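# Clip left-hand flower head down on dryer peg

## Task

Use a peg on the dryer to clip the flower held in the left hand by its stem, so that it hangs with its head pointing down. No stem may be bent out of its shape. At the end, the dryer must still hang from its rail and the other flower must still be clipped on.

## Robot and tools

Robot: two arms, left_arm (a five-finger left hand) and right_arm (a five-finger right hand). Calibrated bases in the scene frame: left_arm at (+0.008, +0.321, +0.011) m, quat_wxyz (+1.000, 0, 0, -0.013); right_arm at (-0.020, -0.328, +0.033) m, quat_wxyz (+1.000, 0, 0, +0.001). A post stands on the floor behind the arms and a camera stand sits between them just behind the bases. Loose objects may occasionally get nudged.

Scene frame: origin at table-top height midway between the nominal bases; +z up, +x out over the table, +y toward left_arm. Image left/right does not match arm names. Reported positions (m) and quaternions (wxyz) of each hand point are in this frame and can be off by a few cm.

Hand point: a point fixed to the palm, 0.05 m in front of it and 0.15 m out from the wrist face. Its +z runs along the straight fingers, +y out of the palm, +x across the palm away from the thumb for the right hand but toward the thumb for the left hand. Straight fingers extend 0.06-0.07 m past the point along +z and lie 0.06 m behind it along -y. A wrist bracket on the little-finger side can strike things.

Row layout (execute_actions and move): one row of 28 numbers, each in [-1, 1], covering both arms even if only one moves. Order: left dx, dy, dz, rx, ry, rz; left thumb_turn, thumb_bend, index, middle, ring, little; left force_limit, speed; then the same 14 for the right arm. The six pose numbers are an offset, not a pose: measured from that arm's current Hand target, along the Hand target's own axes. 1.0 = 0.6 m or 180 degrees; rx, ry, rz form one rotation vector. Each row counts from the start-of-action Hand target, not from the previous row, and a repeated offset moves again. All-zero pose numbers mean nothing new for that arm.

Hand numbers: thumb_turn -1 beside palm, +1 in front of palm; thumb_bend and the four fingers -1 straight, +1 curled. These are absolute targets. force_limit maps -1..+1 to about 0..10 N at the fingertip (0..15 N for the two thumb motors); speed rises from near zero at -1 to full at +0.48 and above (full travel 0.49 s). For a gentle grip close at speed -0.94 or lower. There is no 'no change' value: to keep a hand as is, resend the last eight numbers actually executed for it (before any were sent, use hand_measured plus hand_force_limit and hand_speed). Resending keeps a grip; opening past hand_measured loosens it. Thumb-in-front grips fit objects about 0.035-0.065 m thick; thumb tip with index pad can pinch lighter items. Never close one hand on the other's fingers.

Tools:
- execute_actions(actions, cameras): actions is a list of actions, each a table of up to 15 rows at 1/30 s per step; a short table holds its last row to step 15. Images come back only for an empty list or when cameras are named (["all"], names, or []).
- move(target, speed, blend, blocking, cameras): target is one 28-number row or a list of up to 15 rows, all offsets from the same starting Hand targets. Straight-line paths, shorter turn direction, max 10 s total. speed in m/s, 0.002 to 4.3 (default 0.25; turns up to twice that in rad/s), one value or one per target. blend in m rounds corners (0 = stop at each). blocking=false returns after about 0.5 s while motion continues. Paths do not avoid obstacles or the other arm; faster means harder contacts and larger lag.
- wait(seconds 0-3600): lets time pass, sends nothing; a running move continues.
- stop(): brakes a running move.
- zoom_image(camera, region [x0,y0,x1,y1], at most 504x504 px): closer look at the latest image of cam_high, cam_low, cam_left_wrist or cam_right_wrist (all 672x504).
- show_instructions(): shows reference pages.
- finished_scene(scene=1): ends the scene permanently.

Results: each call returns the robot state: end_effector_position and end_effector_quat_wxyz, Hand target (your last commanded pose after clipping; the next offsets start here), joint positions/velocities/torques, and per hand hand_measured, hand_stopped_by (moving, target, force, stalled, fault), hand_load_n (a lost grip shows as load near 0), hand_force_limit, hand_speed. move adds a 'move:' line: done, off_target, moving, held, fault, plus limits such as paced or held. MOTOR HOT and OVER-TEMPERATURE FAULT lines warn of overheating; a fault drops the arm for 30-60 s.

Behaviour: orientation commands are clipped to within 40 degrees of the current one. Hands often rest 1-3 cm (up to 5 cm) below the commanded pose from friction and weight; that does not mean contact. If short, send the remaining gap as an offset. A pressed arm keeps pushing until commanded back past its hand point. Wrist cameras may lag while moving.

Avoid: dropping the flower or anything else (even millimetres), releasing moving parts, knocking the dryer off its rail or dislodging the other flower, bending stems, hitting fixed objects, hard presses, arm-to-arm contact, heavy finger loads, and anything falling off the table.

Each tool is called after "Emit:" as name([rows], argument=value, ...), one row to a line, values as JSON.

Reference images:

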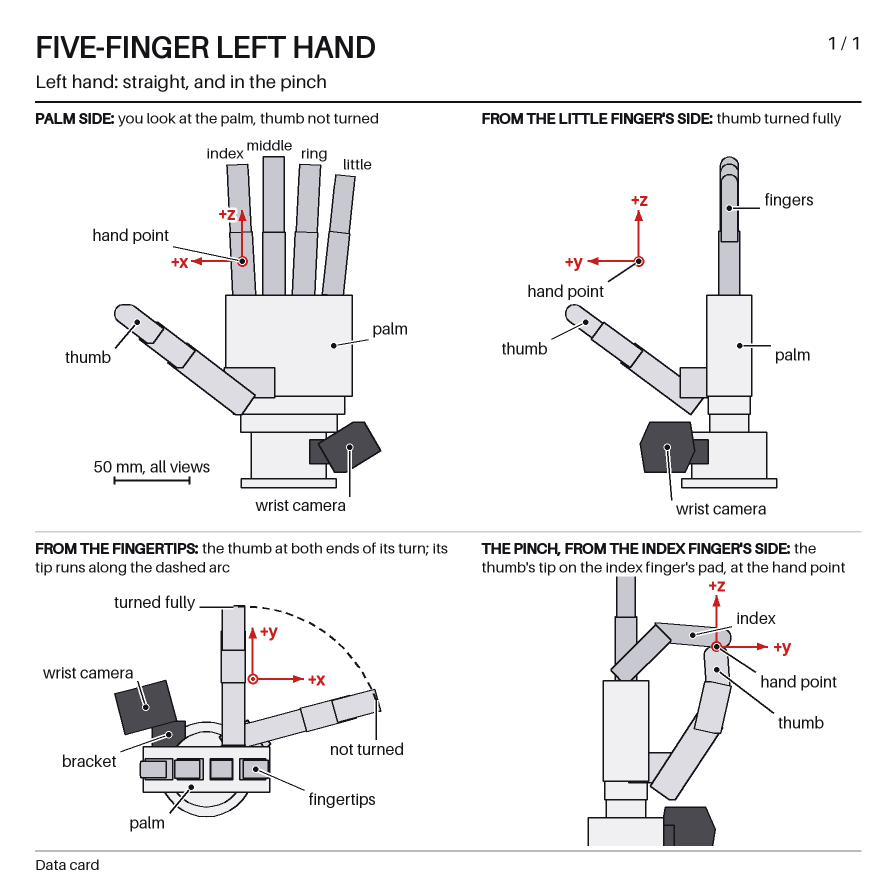

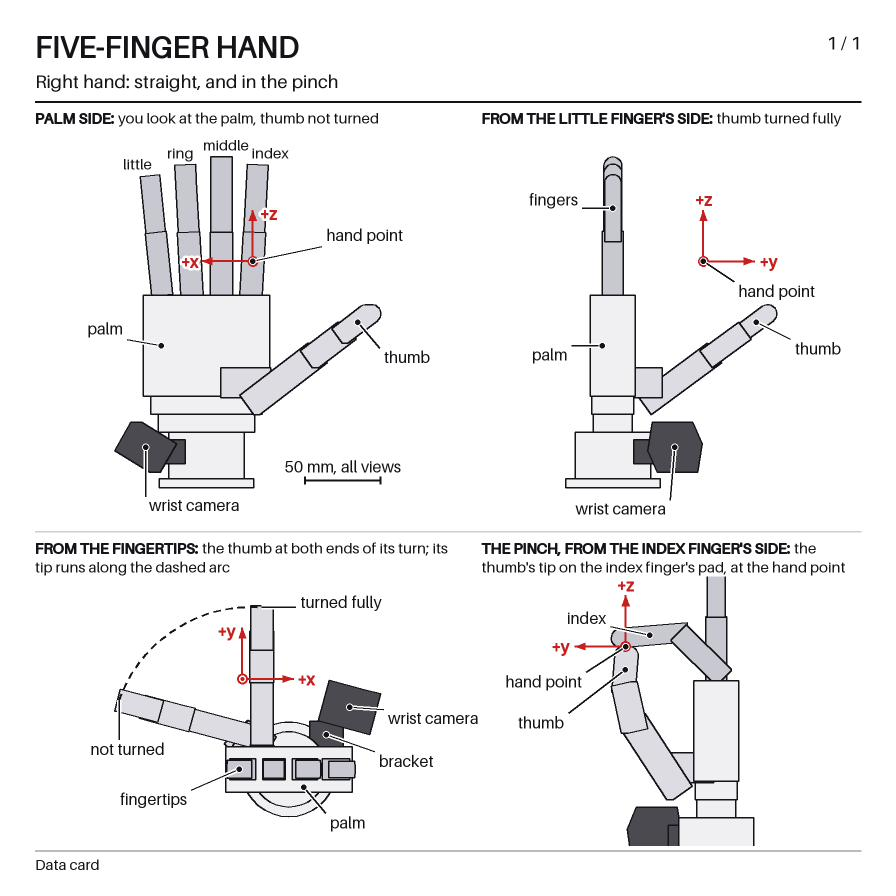

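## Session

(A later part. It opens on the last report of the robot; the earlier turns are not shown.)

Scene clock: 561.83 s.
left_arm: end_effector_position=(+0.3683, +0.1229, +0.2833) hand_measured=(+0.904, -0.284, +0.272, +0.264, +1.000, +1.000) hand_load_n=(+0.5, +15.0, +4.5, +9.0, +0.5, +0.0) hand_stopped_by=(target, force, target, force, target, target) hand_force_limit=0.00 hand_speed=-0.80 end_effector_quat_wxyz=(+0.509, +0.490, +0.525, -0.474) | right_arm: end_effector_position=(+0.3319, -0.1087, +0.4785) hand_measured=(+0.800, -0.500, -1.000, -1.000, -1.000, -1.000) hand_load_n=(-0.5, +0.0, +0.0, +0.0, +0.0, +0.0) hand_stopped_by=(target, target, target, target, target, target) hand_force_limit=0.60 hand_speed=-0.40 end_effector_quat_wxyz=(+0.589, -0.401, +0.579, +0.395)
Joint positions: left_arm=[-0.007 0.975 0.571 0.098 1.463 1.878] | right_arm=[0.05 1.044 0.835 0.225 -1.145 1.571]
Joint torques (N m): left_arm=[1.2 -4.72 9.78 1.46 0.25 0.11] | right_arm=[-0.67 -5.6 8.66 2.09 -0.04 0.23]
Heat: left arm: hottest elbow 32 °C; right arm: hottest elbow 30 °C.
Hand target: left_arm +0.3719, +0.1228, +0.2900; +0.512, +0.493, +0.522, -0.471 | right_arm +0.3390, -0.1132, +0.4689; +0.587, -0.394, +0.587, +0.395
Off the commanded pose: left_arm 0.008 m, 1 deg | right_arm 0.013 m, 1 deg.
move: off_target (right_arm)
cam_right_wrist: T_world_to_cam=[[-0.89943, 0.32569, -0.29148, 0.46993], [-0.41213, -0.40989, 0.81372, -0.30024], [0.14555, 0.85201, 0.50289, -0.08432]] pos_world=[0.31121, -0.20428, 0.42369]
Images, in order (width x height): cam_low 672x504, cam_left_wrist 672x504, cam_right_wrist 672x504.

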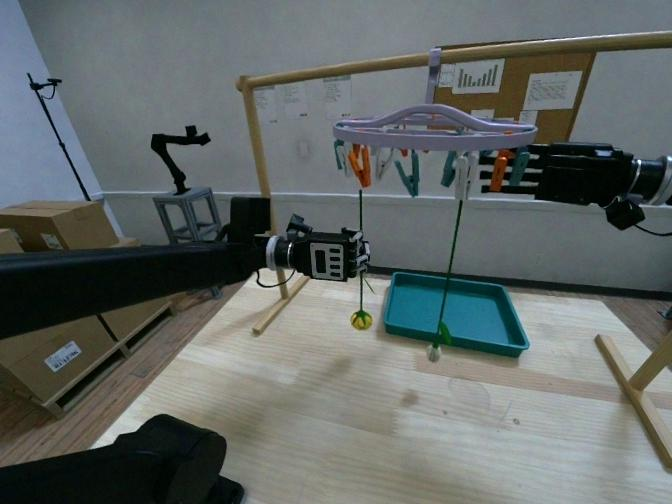

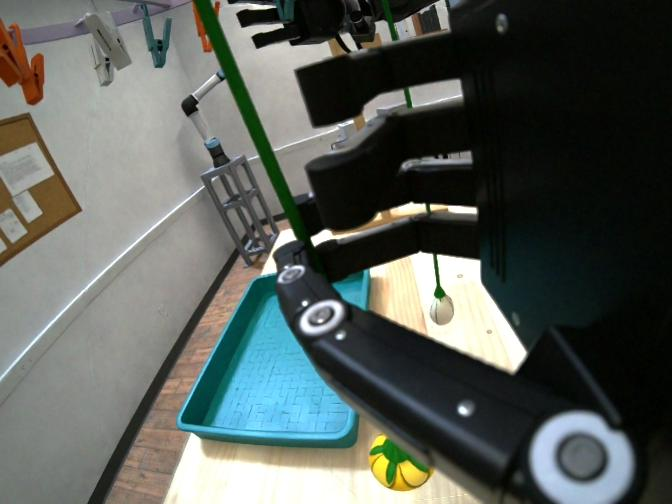

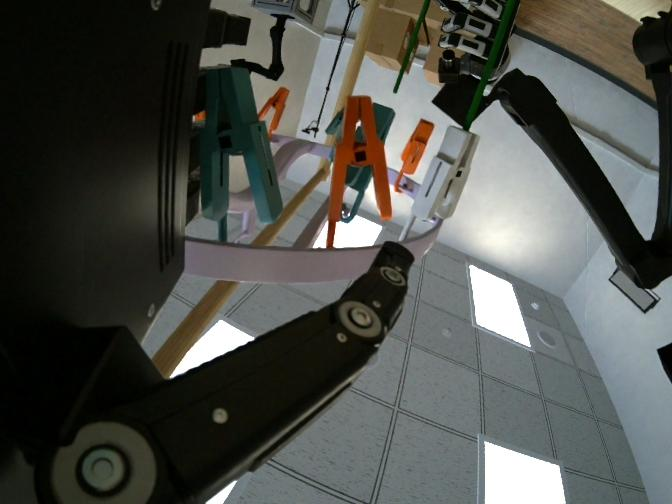

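Emit:
move([
  [0,0,0,0,0,0,0.904,-0.284,0.272,0.264,1.0,1.0,0.0,-0.8,0.008,-0.012,0.0,0,0,0,0.8,-0.5,-1.0,-1.0,-1.0,-1.0,0.6,-0.4],
], speed=0.04, cameras=["cam_low","cam_right_wrist"])

Emit:
zoom_image(camera="cam_low", region=[440, 110, 600, 210])

Emit:
zoom_image(camera="cam_right_wrist", region=[180, 60, 460, 270])

Scene clock: 563.37 s.
left_arm: end_effector_position=(+0.3683, +0.1229, +0.2833) hand_measured=(+0.904, -0.284, +0.272, +0.264, +1.000, +1.000) hand_load_n=(+0.5, +15.0, +4.0, +9.0, +0.0, +0.0) hand_stopped_by=(target, force, target, force, target, target) hand_force_limit=0.00 hand_speed=-0.80 end_effector_quat_wxyz=(+0.509, +0.490, +0.525, -0.474) | right_arm: end_effector_position=(+0.3396, -0.1113, +0.4716) hand_measured=(+0.800, -0.500, -1.000, -1.000, -1.000, -1.000) hand_load_n=(-0.5, +0.0, +0.0, +0.0, +0.0, +0.0) hand_stopped_by=(target, target, target, target, target, target) hand_force_limit=0.60 hand_speed=-0.40 end_effector_quat_wxyz=(+0.588, -0.400, +0.581, +0.396)
Joint positions: left_arm=[-0.007 0.975 0.571 0.098 1.463 1.878] | right_arm=[0.041 1.07 0.835 0.246 -1.153 1.571]
Joint torques (N m): left_arm=[1.2 -4.72 9.8 1.46 0.25 0.11] | right_arm=[-1.08 -6.36 8.81 2.1 -0.04 0.24]
Heat: left arm: hottest elbow 32 °C; right arm: hottest elbow 30 °C.
Hand target: left_arm +0.3719, +0.1228, +0.2900; +0.512, +0.493, +0.522, -0.471 | right_arm +0.3458, -0.1159, +0.4641; +0.587, -0.394, +0.587, +0.395
Off the commanded pose: left_arm 0.008 m, 1 deg | right_arm 0.011 m, 1 deg.
move: off_target (right_arm)
cam_right_wrist: T_world_to_cam=[[-0.90085, 0.3259, -0.28681, 0.47399], [-0.40794, -0.40942, 0.81606, -0.2951], [0.14853, 0.85215, 0.50178, -0.08017]] pos_world=[0.31852, -0.20698, 0.41699]

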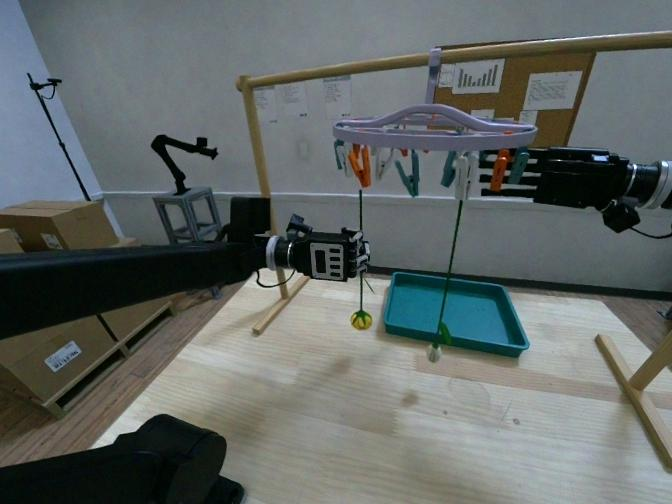

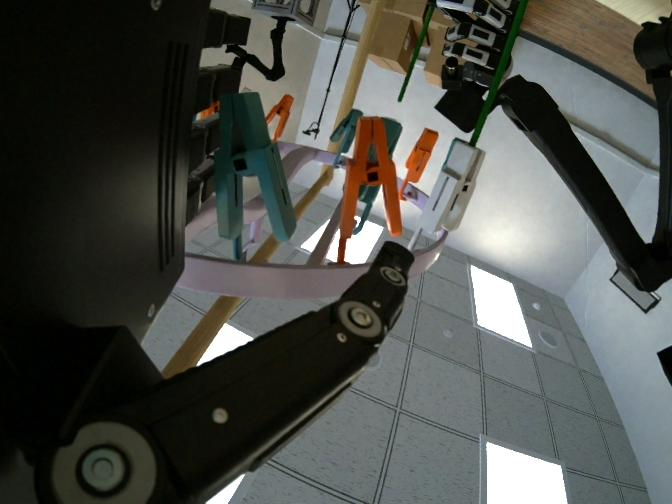

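Scaled by 3.150 from the camera's image (finer frame: 960x720).

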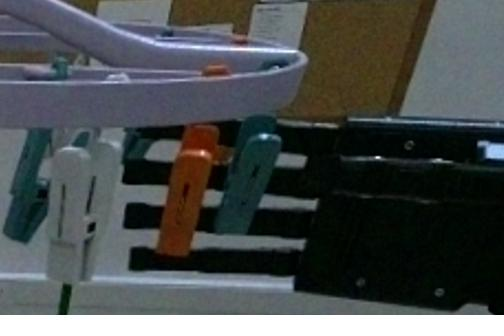

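Scaled by 1.800 from the camera's image (finer frame: 960x720).

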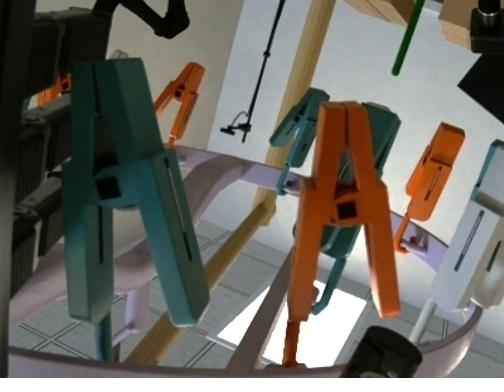

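Emit:
move([
  [0,0,0,0,0,0,0.904,-0.284,0.272,0.264,1.0,1.0,0.0,-0.8,0.0,0.007,0.0395,0,0,0,0.8,-0.5,-1.0,-1.0,-1.0,-1.0,0.6,-0.4],
], speed=0.04, cameras=["cam_low","cam_right_wrist"])

Emit:
zoom_image(camera="cam_low", region=[440, 110, 600, 210])

Emit:
zoom_image(camera="cam_right_wrist", region=[180, 60, 460, 270])

Scene clock: 566.60 s.
left_arm: end_effector_position=(+0.3683, +0.1229, +0.2833) hand_measured=(+0.904, -0.284, +0.272, +0.264, +1.000, +1.000) hand_load_n=(+0.5, +15.0, +4.0, +9.0, +0.0, +0.0) hand_stopped_by=(target, force, target, force, target, target) hand_force_limit=0.00 hand_speed=-0.80 end_effector_quat_wxyz=(+0.509, +0.490, +0.525, -0.474) | right_arm: end_effector_position=(+0.3480, -0.0975, +0.4663) hand_measured=(+0.800, -0.500, -1.000, -1.000, -1.000, -1.000) hand_load_n=(-0.5, +0.0, +0.0, +0.0, +0.0, +0.0) hand_stopped_by=(target, target, target, target, target, target) hand_force_limit=0.60 hand_speed=-0.40 end_effector_quat_wxyz=(+0.589, -0.392, +0.589, +0.392)
Joint positions: left_arm=[-0.007 0.975 0.571 0.098 1.463 1.878] | right_arm=[0.081 1.086 0.835 0.251 -1.092 1.571]
Joint torques (N m): left_arm=[1.2 -4.72 9.78 1.46 0.25 0.11] | right_arm=[1.38 -6.12 10 2.04 0.11 0.24]
Heat: left arm: hottest elbow 32 °C; right arm: hottest elbow 30 °C.
Hand target: left_arm +0.3719, +0.1228, +0.2900; +0.512, +0.493, +0.522, -0.471 | right_arm +0.3507, -0.0923, +0.4641; +0.587, -0.394, +0.587, +0.396
Off the commanded pose: left_arm 0.008 m, 1 deg | right_arm 0.006 m, 1 deg.
move: done
cam_right_wrist: T_world_to_cam=[[-0.89678, 0.34506, -0.27697, 0.47139], [-0.40756, -0.40044, 0.8207, -0.28303], [0.17228, 0.84887, 0.49974, -0.09817]] pos_world=[0.32429, -0.19266, 0.4119]

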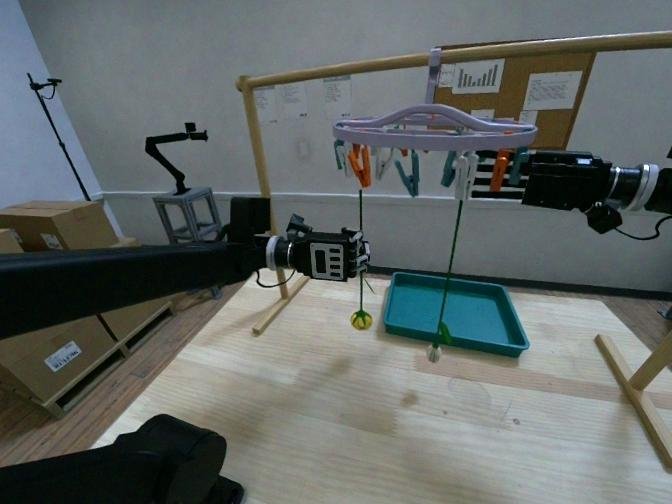

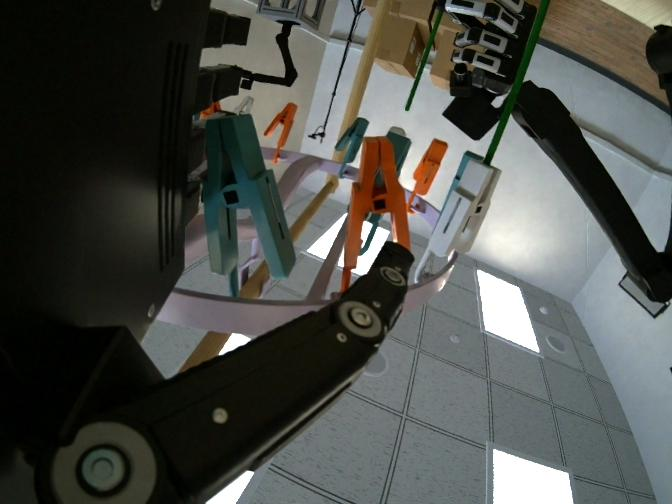

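Scaled by 3.150 from the camera's image (finer frame: 960x720).

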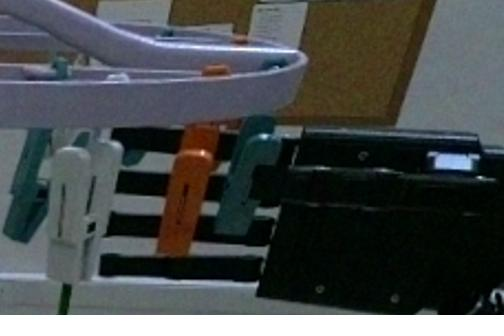

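Scaled by 1.800 from the camera's image (finer frame: 960x720).

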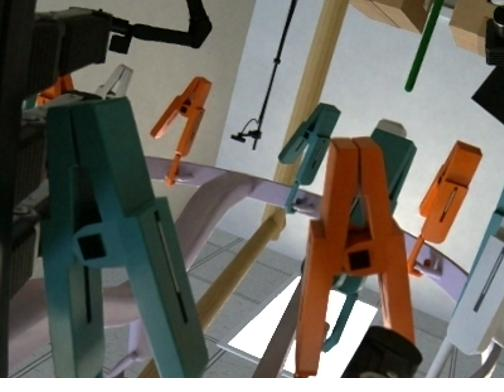

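Emit:
move([
  [0,0,0,0,0,0,0.904,-0.284,0.272,0.264,1.0,1.0,0.0,-0.8,-0.003,0.0065,0.0405,0,0,0,0.8,-0.5,-1.0,-1.0,-1.0,-1.0,0.6,-0.4],
], speed=0.04, cameras=["cam_low","cam_right_wrist","cam_left_wrist"])

Emit:
zoom_image(camera="cam_low", region=[440, 110, 600, 210])

Emit:
zoom_image(camera="cam_right_wrist", region=[180, 100, 460, 310])

Scene clock: 569.27 s.
left_arm: end_effector_position=(+0.3683, +0.1229, +0.2833) hand_measured=(+0.904, -0.284, +0.272, +0.264, +1.000, +1.000) hand_load_n=(+0.5, +15.0, +4.0, +9.5, +0.0, +0.0) hand_stopped_by=(target, force, target, force, target, target) hand_force_limit=0.00 hand_speed=-0.80 end_effector_quat_wxyz=(+0.509, +0.490, +0.525, -0.474) | right_arm: end_effector_position=(+0.3522, -0.0744, +0.4579) hand_measured=(+0.800, -0.500, -1.000, -1.000, -1.000, -1.000) hand_load_n=(+0.0, +0.0, +0.0, +0.0, +0.0, +0.0) hand_stopped_by=(target, target, target, target, target, target) hand_force_limit=0.60 hand_speed=-0.40 end_effector_quat_wxyz=(+0.582, -0.388, +0.595, +0.395)
Joint positions: left_arm=[-0.007 0.975 0.571 0.098 1.463 1.878] | right_arm=[0.145 1.109 0.835 0.253 -1.028 1.571]
Joint torques (N m): left_arm=[1.26 -4.72 9.78 1.46 0.25 0.11] | right_arm=[1.32 -6.42 11.81 2.19 0.11 0.23]
Heat: left arm: hottest elbow 32 °C; right arm: hottest elbow 30 °C.
Hand target: left_arm +0.3719, +0.1228, +0.2900; +0.512, +0.493, +0.522, -0.471 | right_arm +0.3563, -0.0684, +0.4659; +0.587, -0.394, +0.587, +0.395
Off the commanded pose: left_arm 0.008 m, 1 deg | right_arm 0.011 m, 1 deg.
move: off_target (right_arm)
cam_right_wrist: T_world_to_cam=[[-0.9022, 0.34457, -0.25943, 0.45875], [-0.39064, -0.39779, 0.83016, -0.27522], [0.18285, 0.85031, 0.49349, -0.11513]] pos_world=[0.32743, -0.16966, 0.4043]
Images, in order (width x height): cam_low 672x504, cam_left_wrist 672x504, cam_right_wrist 672x504.

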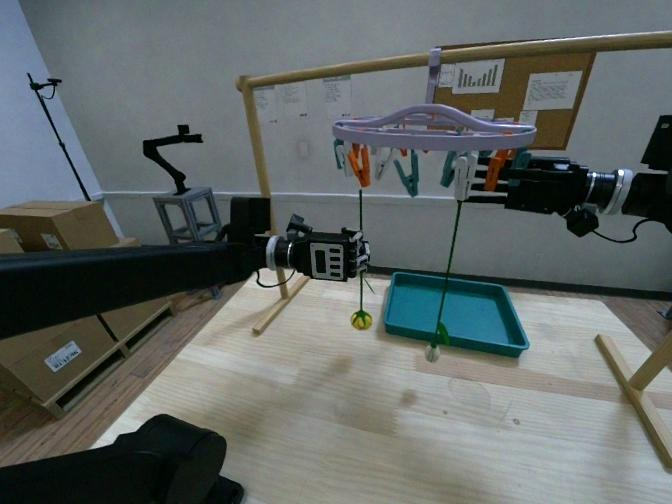

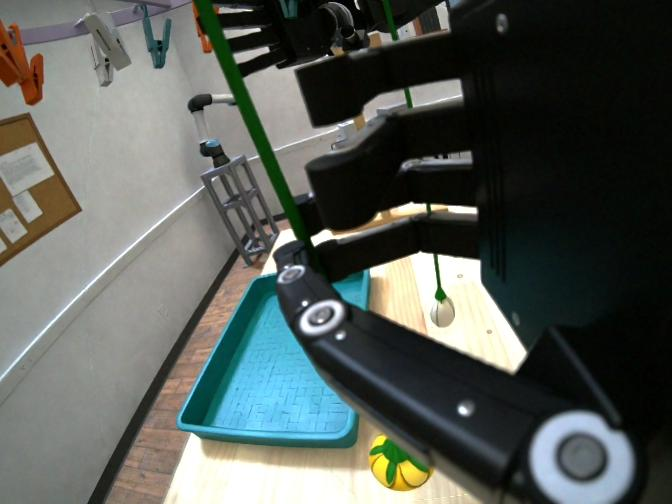

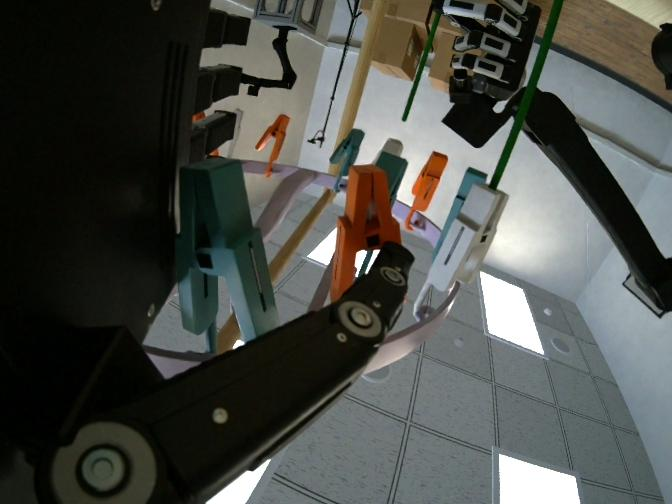

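Scaled by 3.150 from the camera's image (finer frame: 960x720).

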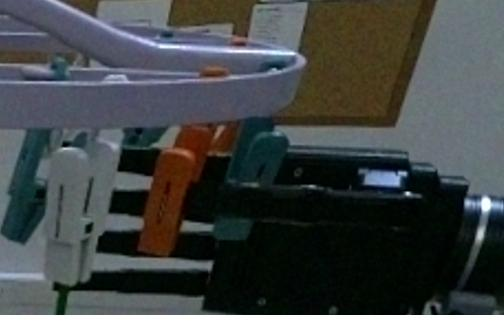

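Scaled by 1.800 from the camera's image (finer frame: 960x720).

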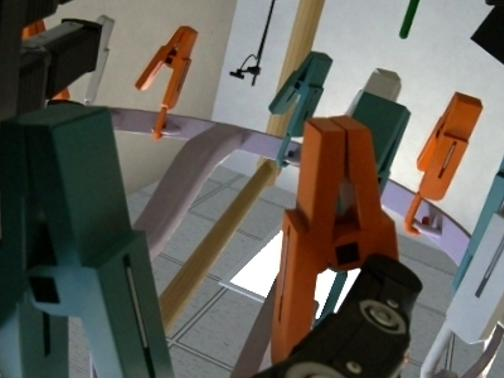

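Emit:
move([
  [0,0,0,0,0,0,0.904,-0.284,0.272,0.264,1.0,1.0,0.0,-0.8,-0.02,0,0.0,0,0,0,0.8,-0.4,-1.0,-1.0,-1.0,-1.0,0.6,-0.4],
], speed=0.03, cameras=["cam_low","cam_right_wrist","cam_left_wrist"])

Emit:
zoom_image(camera="cam_low", region=[480, 130, 560, 200])

Emit:
zoom_image(camera="cam_right_wrist", region=[180, 100, 460, 350])

Scene clock: 571.77 s.
left_arm: end_effector_position=(+0.3683, +0.1229, +0.2833) hand_measured=(+0.904, -0.284, +0.272, +0.264, +1.000, +1.000) hand_load_n=(+0.5, +15.0, +4.5, +9.0, +0.0, +0.0) hand_stopped_by=(target, force, target, force, target, target) hand_force_limit=0.00 hand_speed=-0.80 end_effector_quat_wxyz=(+0.509, +0.490, +0.525, -0.474) | right_arm: end_effector_position=(+0.3530, -0.0743, +0.4610) hand_measured=(+0.800, -0.400, -1.000, -1.000, -1.000, -1.000) hand_load_n=(-0.5, +0.0, +0.0, +0.0, +0.0, +0.0) hand_stopped_by=(target, target, target, target, target, target) hand_force_limit=0.60 hand_speed=-0.40 end_effector_quat_wxyz=(+0.583, -0.388, +0.595, +0.394)
Joint positions: left_arm=[-0.007 0.975 0.571 0.098 1.463 1.878] | right_arm=[0.145 1.109 0.843 0.247 -1.028 1.571]
Joint torques (N m): left_arm=[1.2 -4.66 9.8 1.46 0.25 0.11] | right_arm=[1.14 -7.06 13.34 1.13 0.1 0.24]
Heat: left arm: hottest elbow 32 °C; right arm: hottest elbow 30 °C.
Hand target: left_arm +0.3719, +0.1228, +0.2900; +0.512, +0.493, +0.522, -0.471 | right_arm +0.3563, -0.0684, +0.4780; +0.587, -0.394, +0.587, +0.395
Off the commanded pose: left_arm 0.008 m, 1 deg | right_arm 0.018 m, 1 deg.
move: off_target (right_arm)
cam_right_wrist: T_world_to_cam=[[-0.90192, 0.34463, -0.26032, 0.4605], [-0.39152, -0.39791, 0.82968, -0.27689], [0.18235, 0.85023, 0.49382, -0.11682]] pos_world=[0.32823, -0.16956, 0.4073]
Images, in order (width x height): cam_low 672x504, cam_left_wrist 672x504, cam_right_wrist 672x504.

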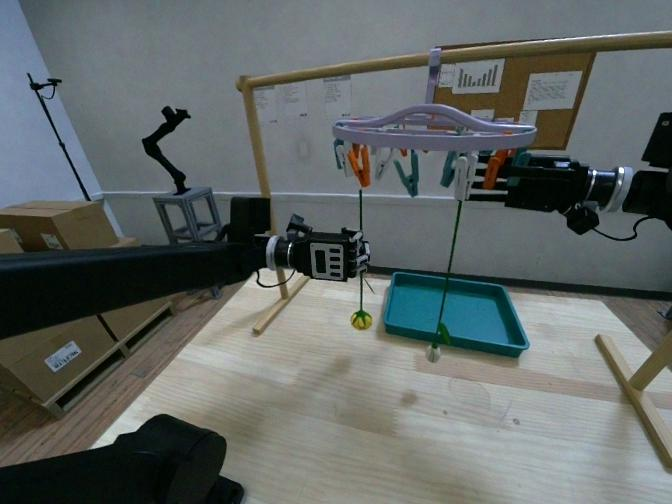

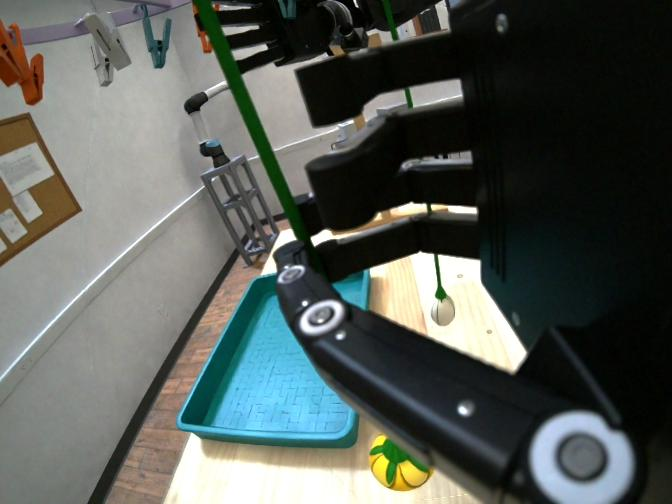

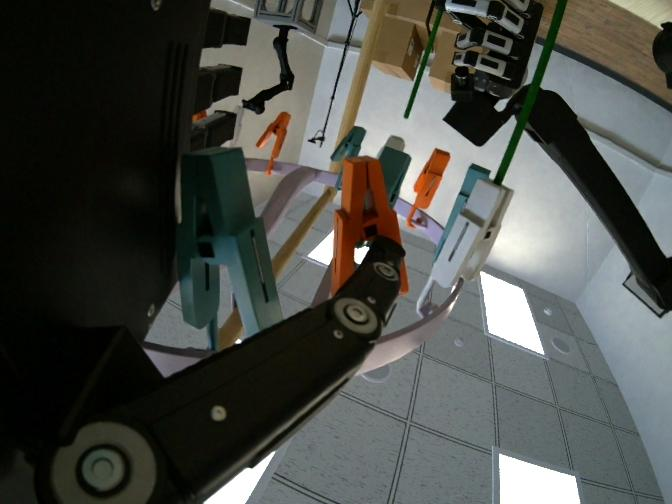

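Scaled by 6.300 from the camera's image (finer frame: 960x720).

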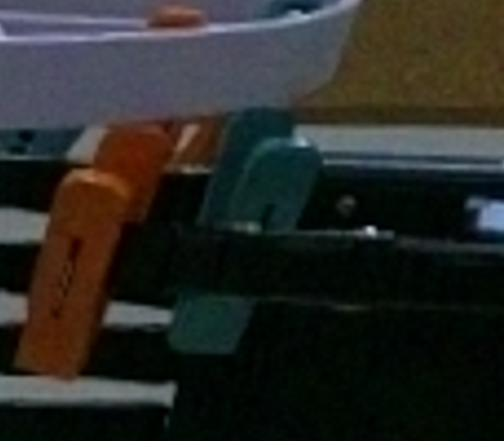

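Scaled by 1.800 from the camera's image (finer frame: 960x720).

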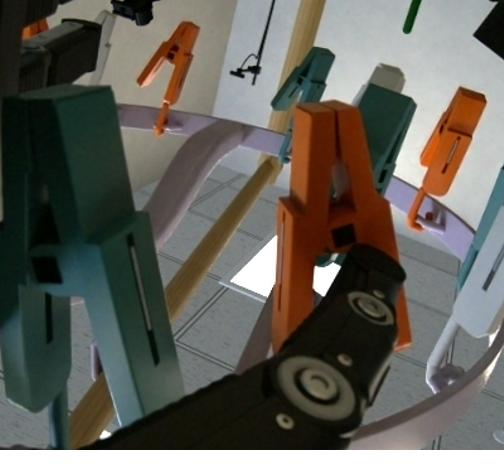

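Emit:
move([
  [0,0,0,0,0,0,0.904,-0.284,0.272,0.264,1.0,1.0,0.0,-0.8,-0.015,0,0.0,0,0,0,0.8,-0.4,-1.0,-1.0,-1.0,-1.0,0.6,-0.4],
], speed=0.03, cameras=["cam_low","cam_right_wrist"])

Emit:
zoom_image(camera="cam_low", region=[480, 130, 560, 200])

Emit:
zoom_image(camera="cam_right_wrist", region=[180, 100, 460, 350])

Scene clock: 573.80 s.
left_arm: end_effector_position=(+0.3683, +0.1229, +0.2833) hand_measured=(+0.904, -0.284, +0.272, +0.264, +1.000, +1.000) hand_load_n=(+0.5, +15.0, +4.5, +9.0, +0.0, +0.0) hand_stopped_by=(target, force, target, force, target, target) hand_force_limit=0.00 hand_speed=-0.80 end_effector_quat_wxyz=(+0.509, +0.490, +0.525, -0.474) | right_arm: end_effector_position=(+0.3551, -0.0740, +0.4673) hand_measured=(+0.800, -0.400, -1.000, -1.000, -1.000, -1.000) hand_load_n=(-0.5, +0.0, +0.0, +0.0, +0.0, +0.0) hand_stopped_by=(target, target, target, target, target, target) hand_force_limit=0.60 hand_speed=-0.40 end_effector_quat_wxyz=(+0.580, -0.387, +0.597, +0.395)
Joint positions: left_arm=[-0.007 0.975 0.571 0.098 1.463 1.878] | right_arm=[0.145 1.109 0.863 0.221 -1.028 1.571]
Joint torques (N m): left_arm=[1.14 -4.72 9.78 1.46 0.25 0.11] | right_arm=[1.49 -7.65 13.38 1.05 0.07 0.24]
Heat: left arm: hottest elbow 32 °C; right arm: hottest elbow 30 °C.
Hand target: left_arm +0.3719, +0.1228, +0.2900; +0.512, +0.493, +0.522, -0.471 | right_arm +0.3563, -0.0685, +0.4871; +0.587, -0.394, +0.587, +0.395
Off the commanded pose: left_arm 0.008 m, 1 deg | right_arm 0.020 m, 2 deg.
move: off_target (right_arm)
cam_right_wrist: T_world_to_cam=[[-0.90355, 0.34441, -0.25488, 0.46194], [-0.38622, -0.39709, 0.83256, -0.28442], [0.18554, 0.85071, 0.49181, -0.12071]] pos_world=[0.32994, -0.16936, 0.4139]

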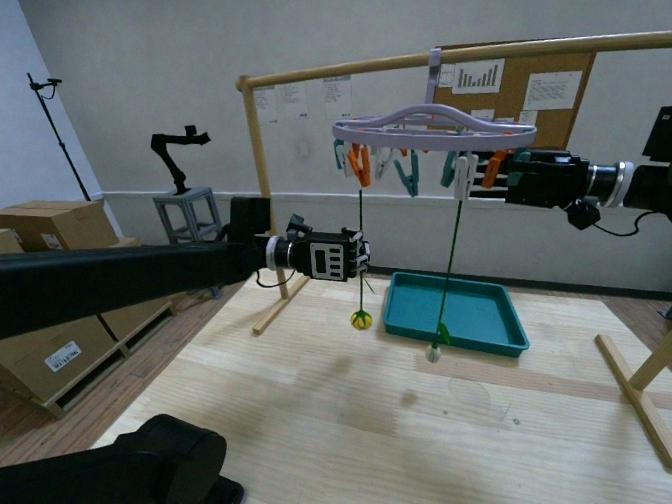

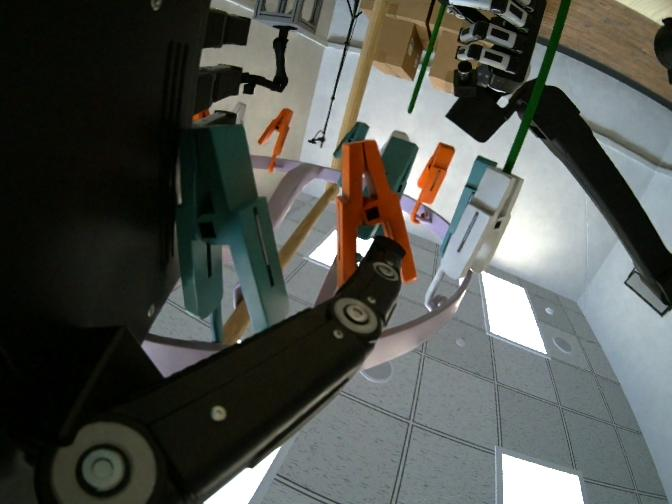

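Scaled by 6.300 from the camera's image (finer frame: 960x720).

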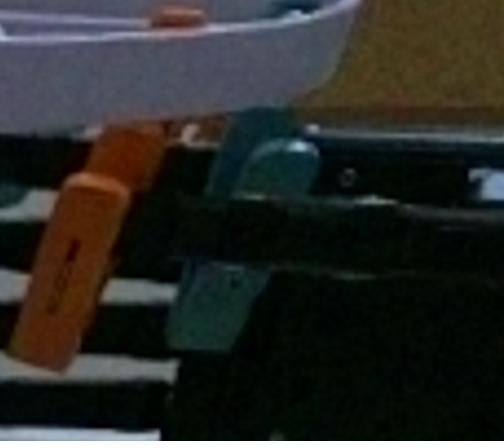

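Scaled by 1.800 from the camera's image (finer frame: 960x720).

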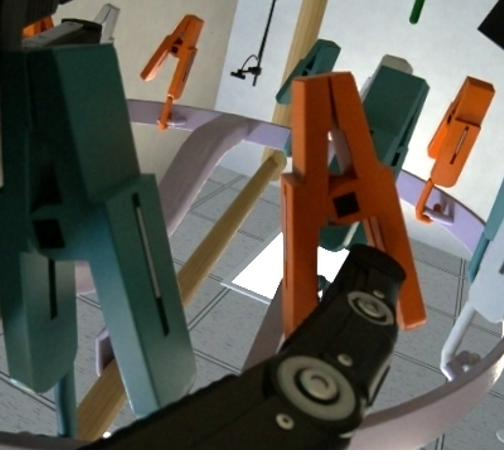

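Emit:
move([
  [0,0,0,0,0,0,0.904,-0.284,0.272,0.264,1.0,1.0,0.0,-0.8,-0.009,0,0.0,0,0,0,0.8,-0.5,-1.0,-1.0,-1.0,-1.0,0.6,-0.4],
  [0,0,0,0,0,0,0.904,-0.284,0.272,0.264,1.0,1.0,0.0,-0.8,-0.009,0,0.0,0,0,0,0.5,-0.5,-1.0,-1.0,-1.0,-1.0,0.6,-0.6],
], speed=0.03, cameras=["cam_low","cam_right_wrist"])

Emit:
zoom_image(camera="cam_low", region=[480, 130, 560, 200])

Emit:
zoom_image(camera="cam_right_wrist", region=[180, 100, 460, 350])

Scene clock: 578.97 s.
left_arm: end_effector_position=(+0.3683, +0.1229, +0.2833) hand_measured=(+0.904, -0.284, +0.272, +0.264, +1.000, +1.000) hand_load_n=(+0.5, +14.5, +4.5, +9.0, +0.0, +0.0) hand_stopped_by=(target, force, target, force, target, target) hand_force_limit=0.00 hand_speed=-0.80 end_effector_quat_wxyz=(+0.509, +0.490, +0.525, -0.474) | right_arm: end_effector_position=(+0.3562, -0.0738, +0.4713) hand_measured=(+0.500, -0.500, -1.000, -1.000, -1.000, -1.000) hand_load_n=(-0.5, +0.0, +0.0, +0.0, +0.0, -0.5) hand_stopped_by=(target, target, target, target, target, target) hand_force_limit=0.60 hand_speed=-0.60 end_effector_quat_wxyz=(+0.579, -0.387, +0.598, +0.396)
Joint positions: left_arm=[-0.007 0.975 0.571 0.098 1.463 1.878] | right_arm=[0.145 1.109 0.874 0.205 -1.028 1.571]
Joint torques (N m): left_arm=[1.2 -4.72 9.8 1.46 0.25 0.11] | right_arm=[1.44 -8.12 13.53 1.22 0.06 0.24]
Heat: left arm: hottest elbow 33 °C; right arm: hottest elbow 31 °C.
Hand target: left_arm +0.3719, +0.1228, +0.2900; +0.512, +0.493, +0.522, -0.471 | right_arm +0.3563, -0.0685, +0.4924; +0.587, -0.394, +0.587, +0.396
Off the commanded pose: left_arm 0.008 m, 1 deg | right_arm 0.022 m, 2 deg.
move: off_target (right_arm); target 2's new numbers were sent with right_arm's hand 0.022 m and 2 deg from that target
cam_right_wrist: T_world_to_cam=[[-0.90453, 0.34424, -0.25165, 0.46277], [-0.38306, -0.39669, 0.83421, -0.28903], [0.18734, 0.85096, 0.49068, -0.12316]] pos_world=[0.33094, -0.16915, 0.41801]

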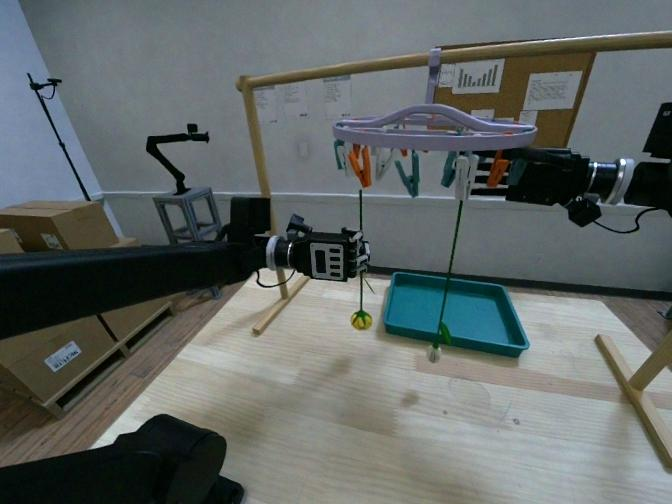

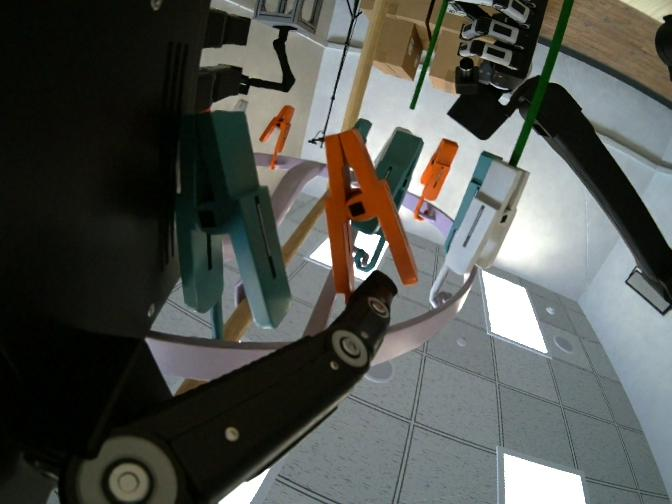

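Scaled by 6.300 from the camera's image (finer frame: 960x720).

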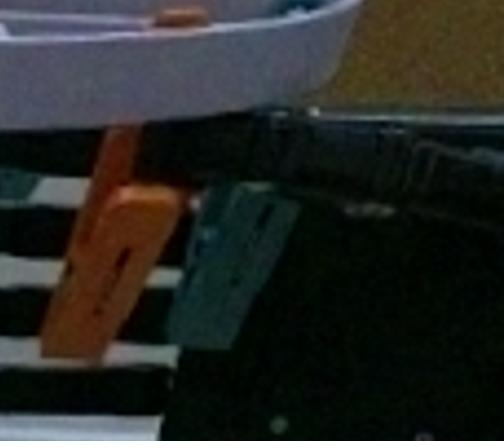

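Scaled by 1.800 from the camera's image (finer frame: 960x720).

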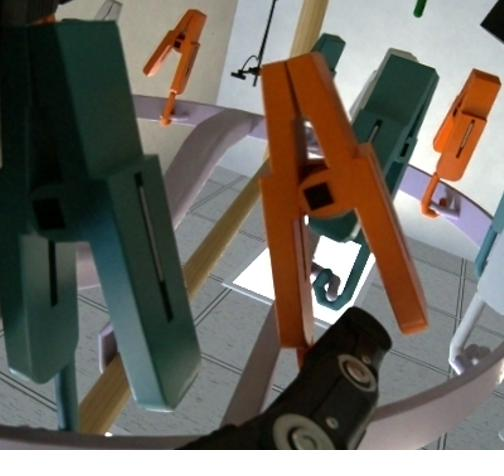

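Emit:
move([
  [0,0,0,0,0,0,0.904,-0.284,0.272,0.264,1.0,1.0,0.0,-0.8,0,0,0.0,0,0,0,0.5,-0.1,-1.0,-1.0,-1.0,-1.0,0.6,-0.6],
], speed=0.03, cameras=["cam_low","cam_right_wrist","cam_left_wrist"])

Emit:
zoom_image(camera="cam_low", region=[480, 130, 560, 200])

Emit:
zoom_image(camera="cam_right_wrist", region=[180, 100, 460, 350])

Emit:
zoom_image(camera="cam_left_wrist", region=[250, 0, 320, 40])

Scene clock: 580.97 s.
left_arm: end_effector_position=(+0.3683, +0.1229, +0.2833) hand_measured=(+0.904, -0.284, +0.272, +0.264, +1.000, +1.000) hand_load_n=(+0.5, +15.0, +4.0, +9.0, +0.0, +0.0) hand_stopped_by=(target, force, target, force, target, target) hand_force_limit=0.00 hand_speed=-0.80 end_effector_quat_wxyz=(+0.509, +0.490, +0.525, -0.474) | right_arm: end_effector_position=(+0.3562, -0.0738, +0.4713) hand_measured=(+0.500, -0.100, -1.000, -1.000, -1.000, -1.000) hand_load_n=(-0.5, +0.0, -0.5, +0.0, +0.0, +0.0) hand_stopped_by=(target, target, target, target, target, target) hand_force_limit=0.60 hand_speed=-0.60 end_effector_quat_wxyz=(+0.579, -0.387, +0.598, +0.396)
Joint positions: left_arm=[-0.007 0.975 0.571 0.098 1.463 1.878] | right_arm=[0.145 1.109 0.874 0.205 -1.028 1.571]
Joint torques (N m): left_arm=[1.14 -4.72 9.78 1.46 0.25 0.11] | right_arm=[1.38 -8 13.41 1.18 0.05 0.23]
Heat: left arm: hottest elbow 33 °C; right arm: hottest elbow 31 °C.
Hand target: left_arm +0.3719, +0.1228, +0.2900; +0.512, +0.493, +0.522, -0.471 | right_arm +0.3563, -0.0685, +0.4924; +0.587, -0.394, +0.587, +0.396
Off the commanded pose: left_arm 0.008 m, 1 deg | right_arm 0.022 m, 2 deg.
move: done
cam_right_wrist: T_world_to_cam=[[-0.90453, 0.34424, -0.25165, 0.46277], [-0.38306, -0.39669, 0.83421, -0.28903], [0.18734, 0.85096, 0.49068, -0.12316]] pos_world=[0.33094, -0.16915, 0.41801]
Images, in order (width x height): cam_low 672x504, cam_left_wrist 672x504, cam_right_wrist 672x504.

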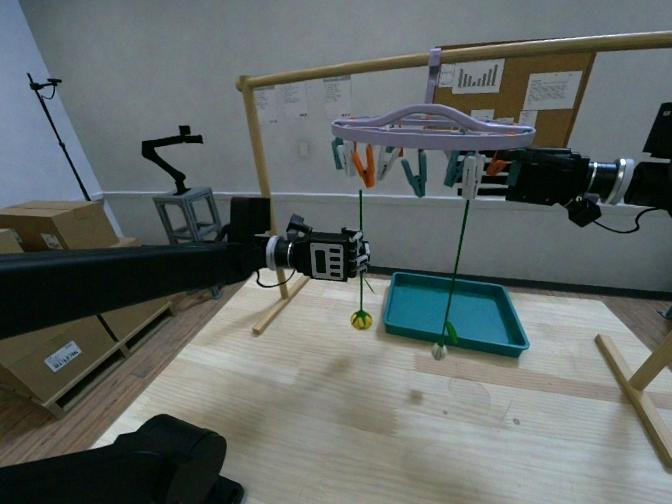

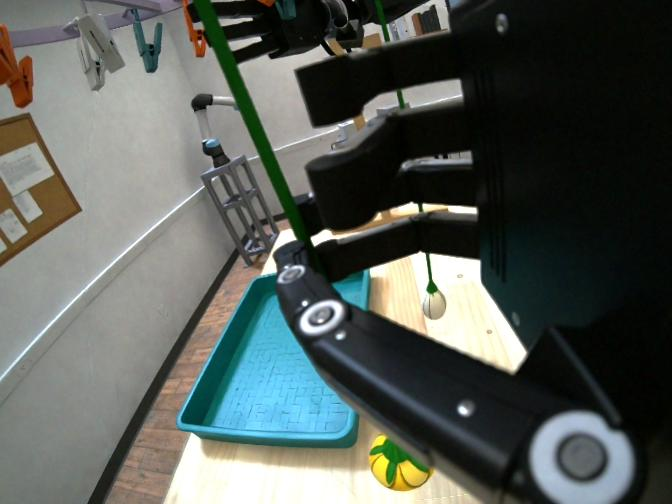

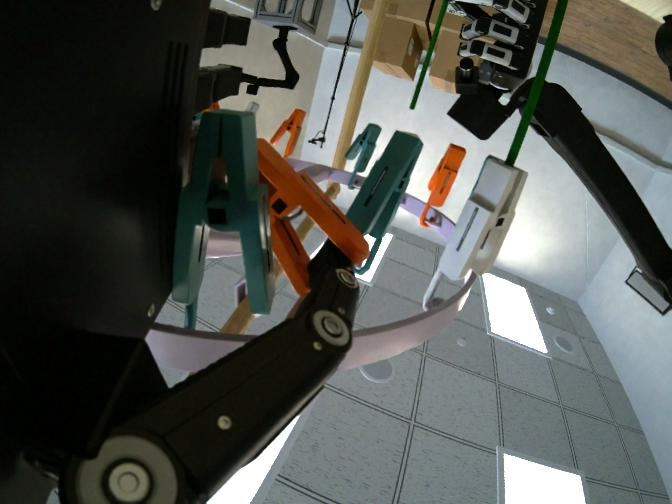

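Scaled by 6.300 from the camera's image (finer frame: 960x720).

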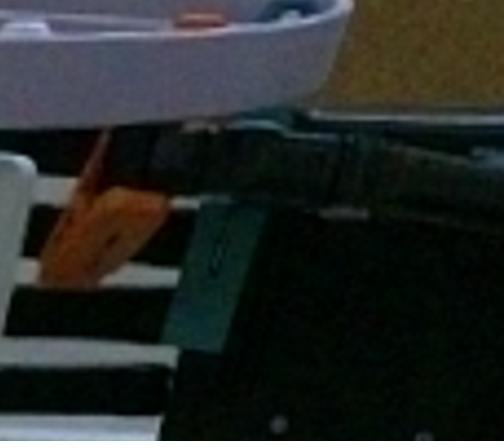

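Scaled by 1.800 from the camera's image (finer frame: 960x720).

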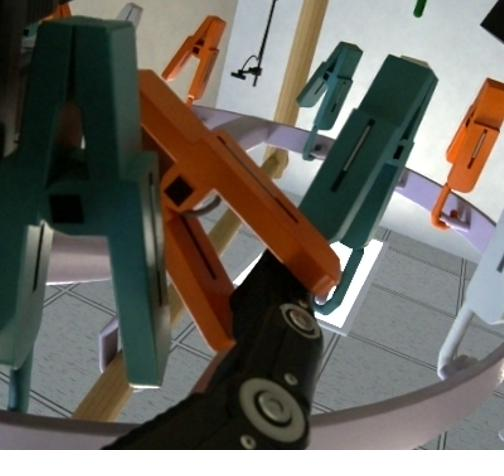

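Scaled by 7.200 from the camera's image (finer frame: 960x720).

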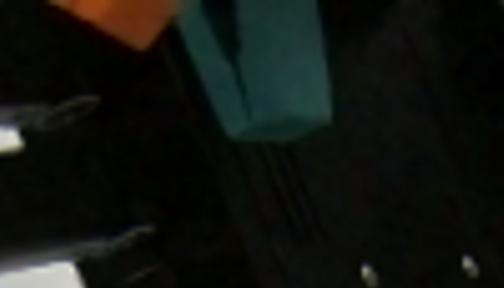

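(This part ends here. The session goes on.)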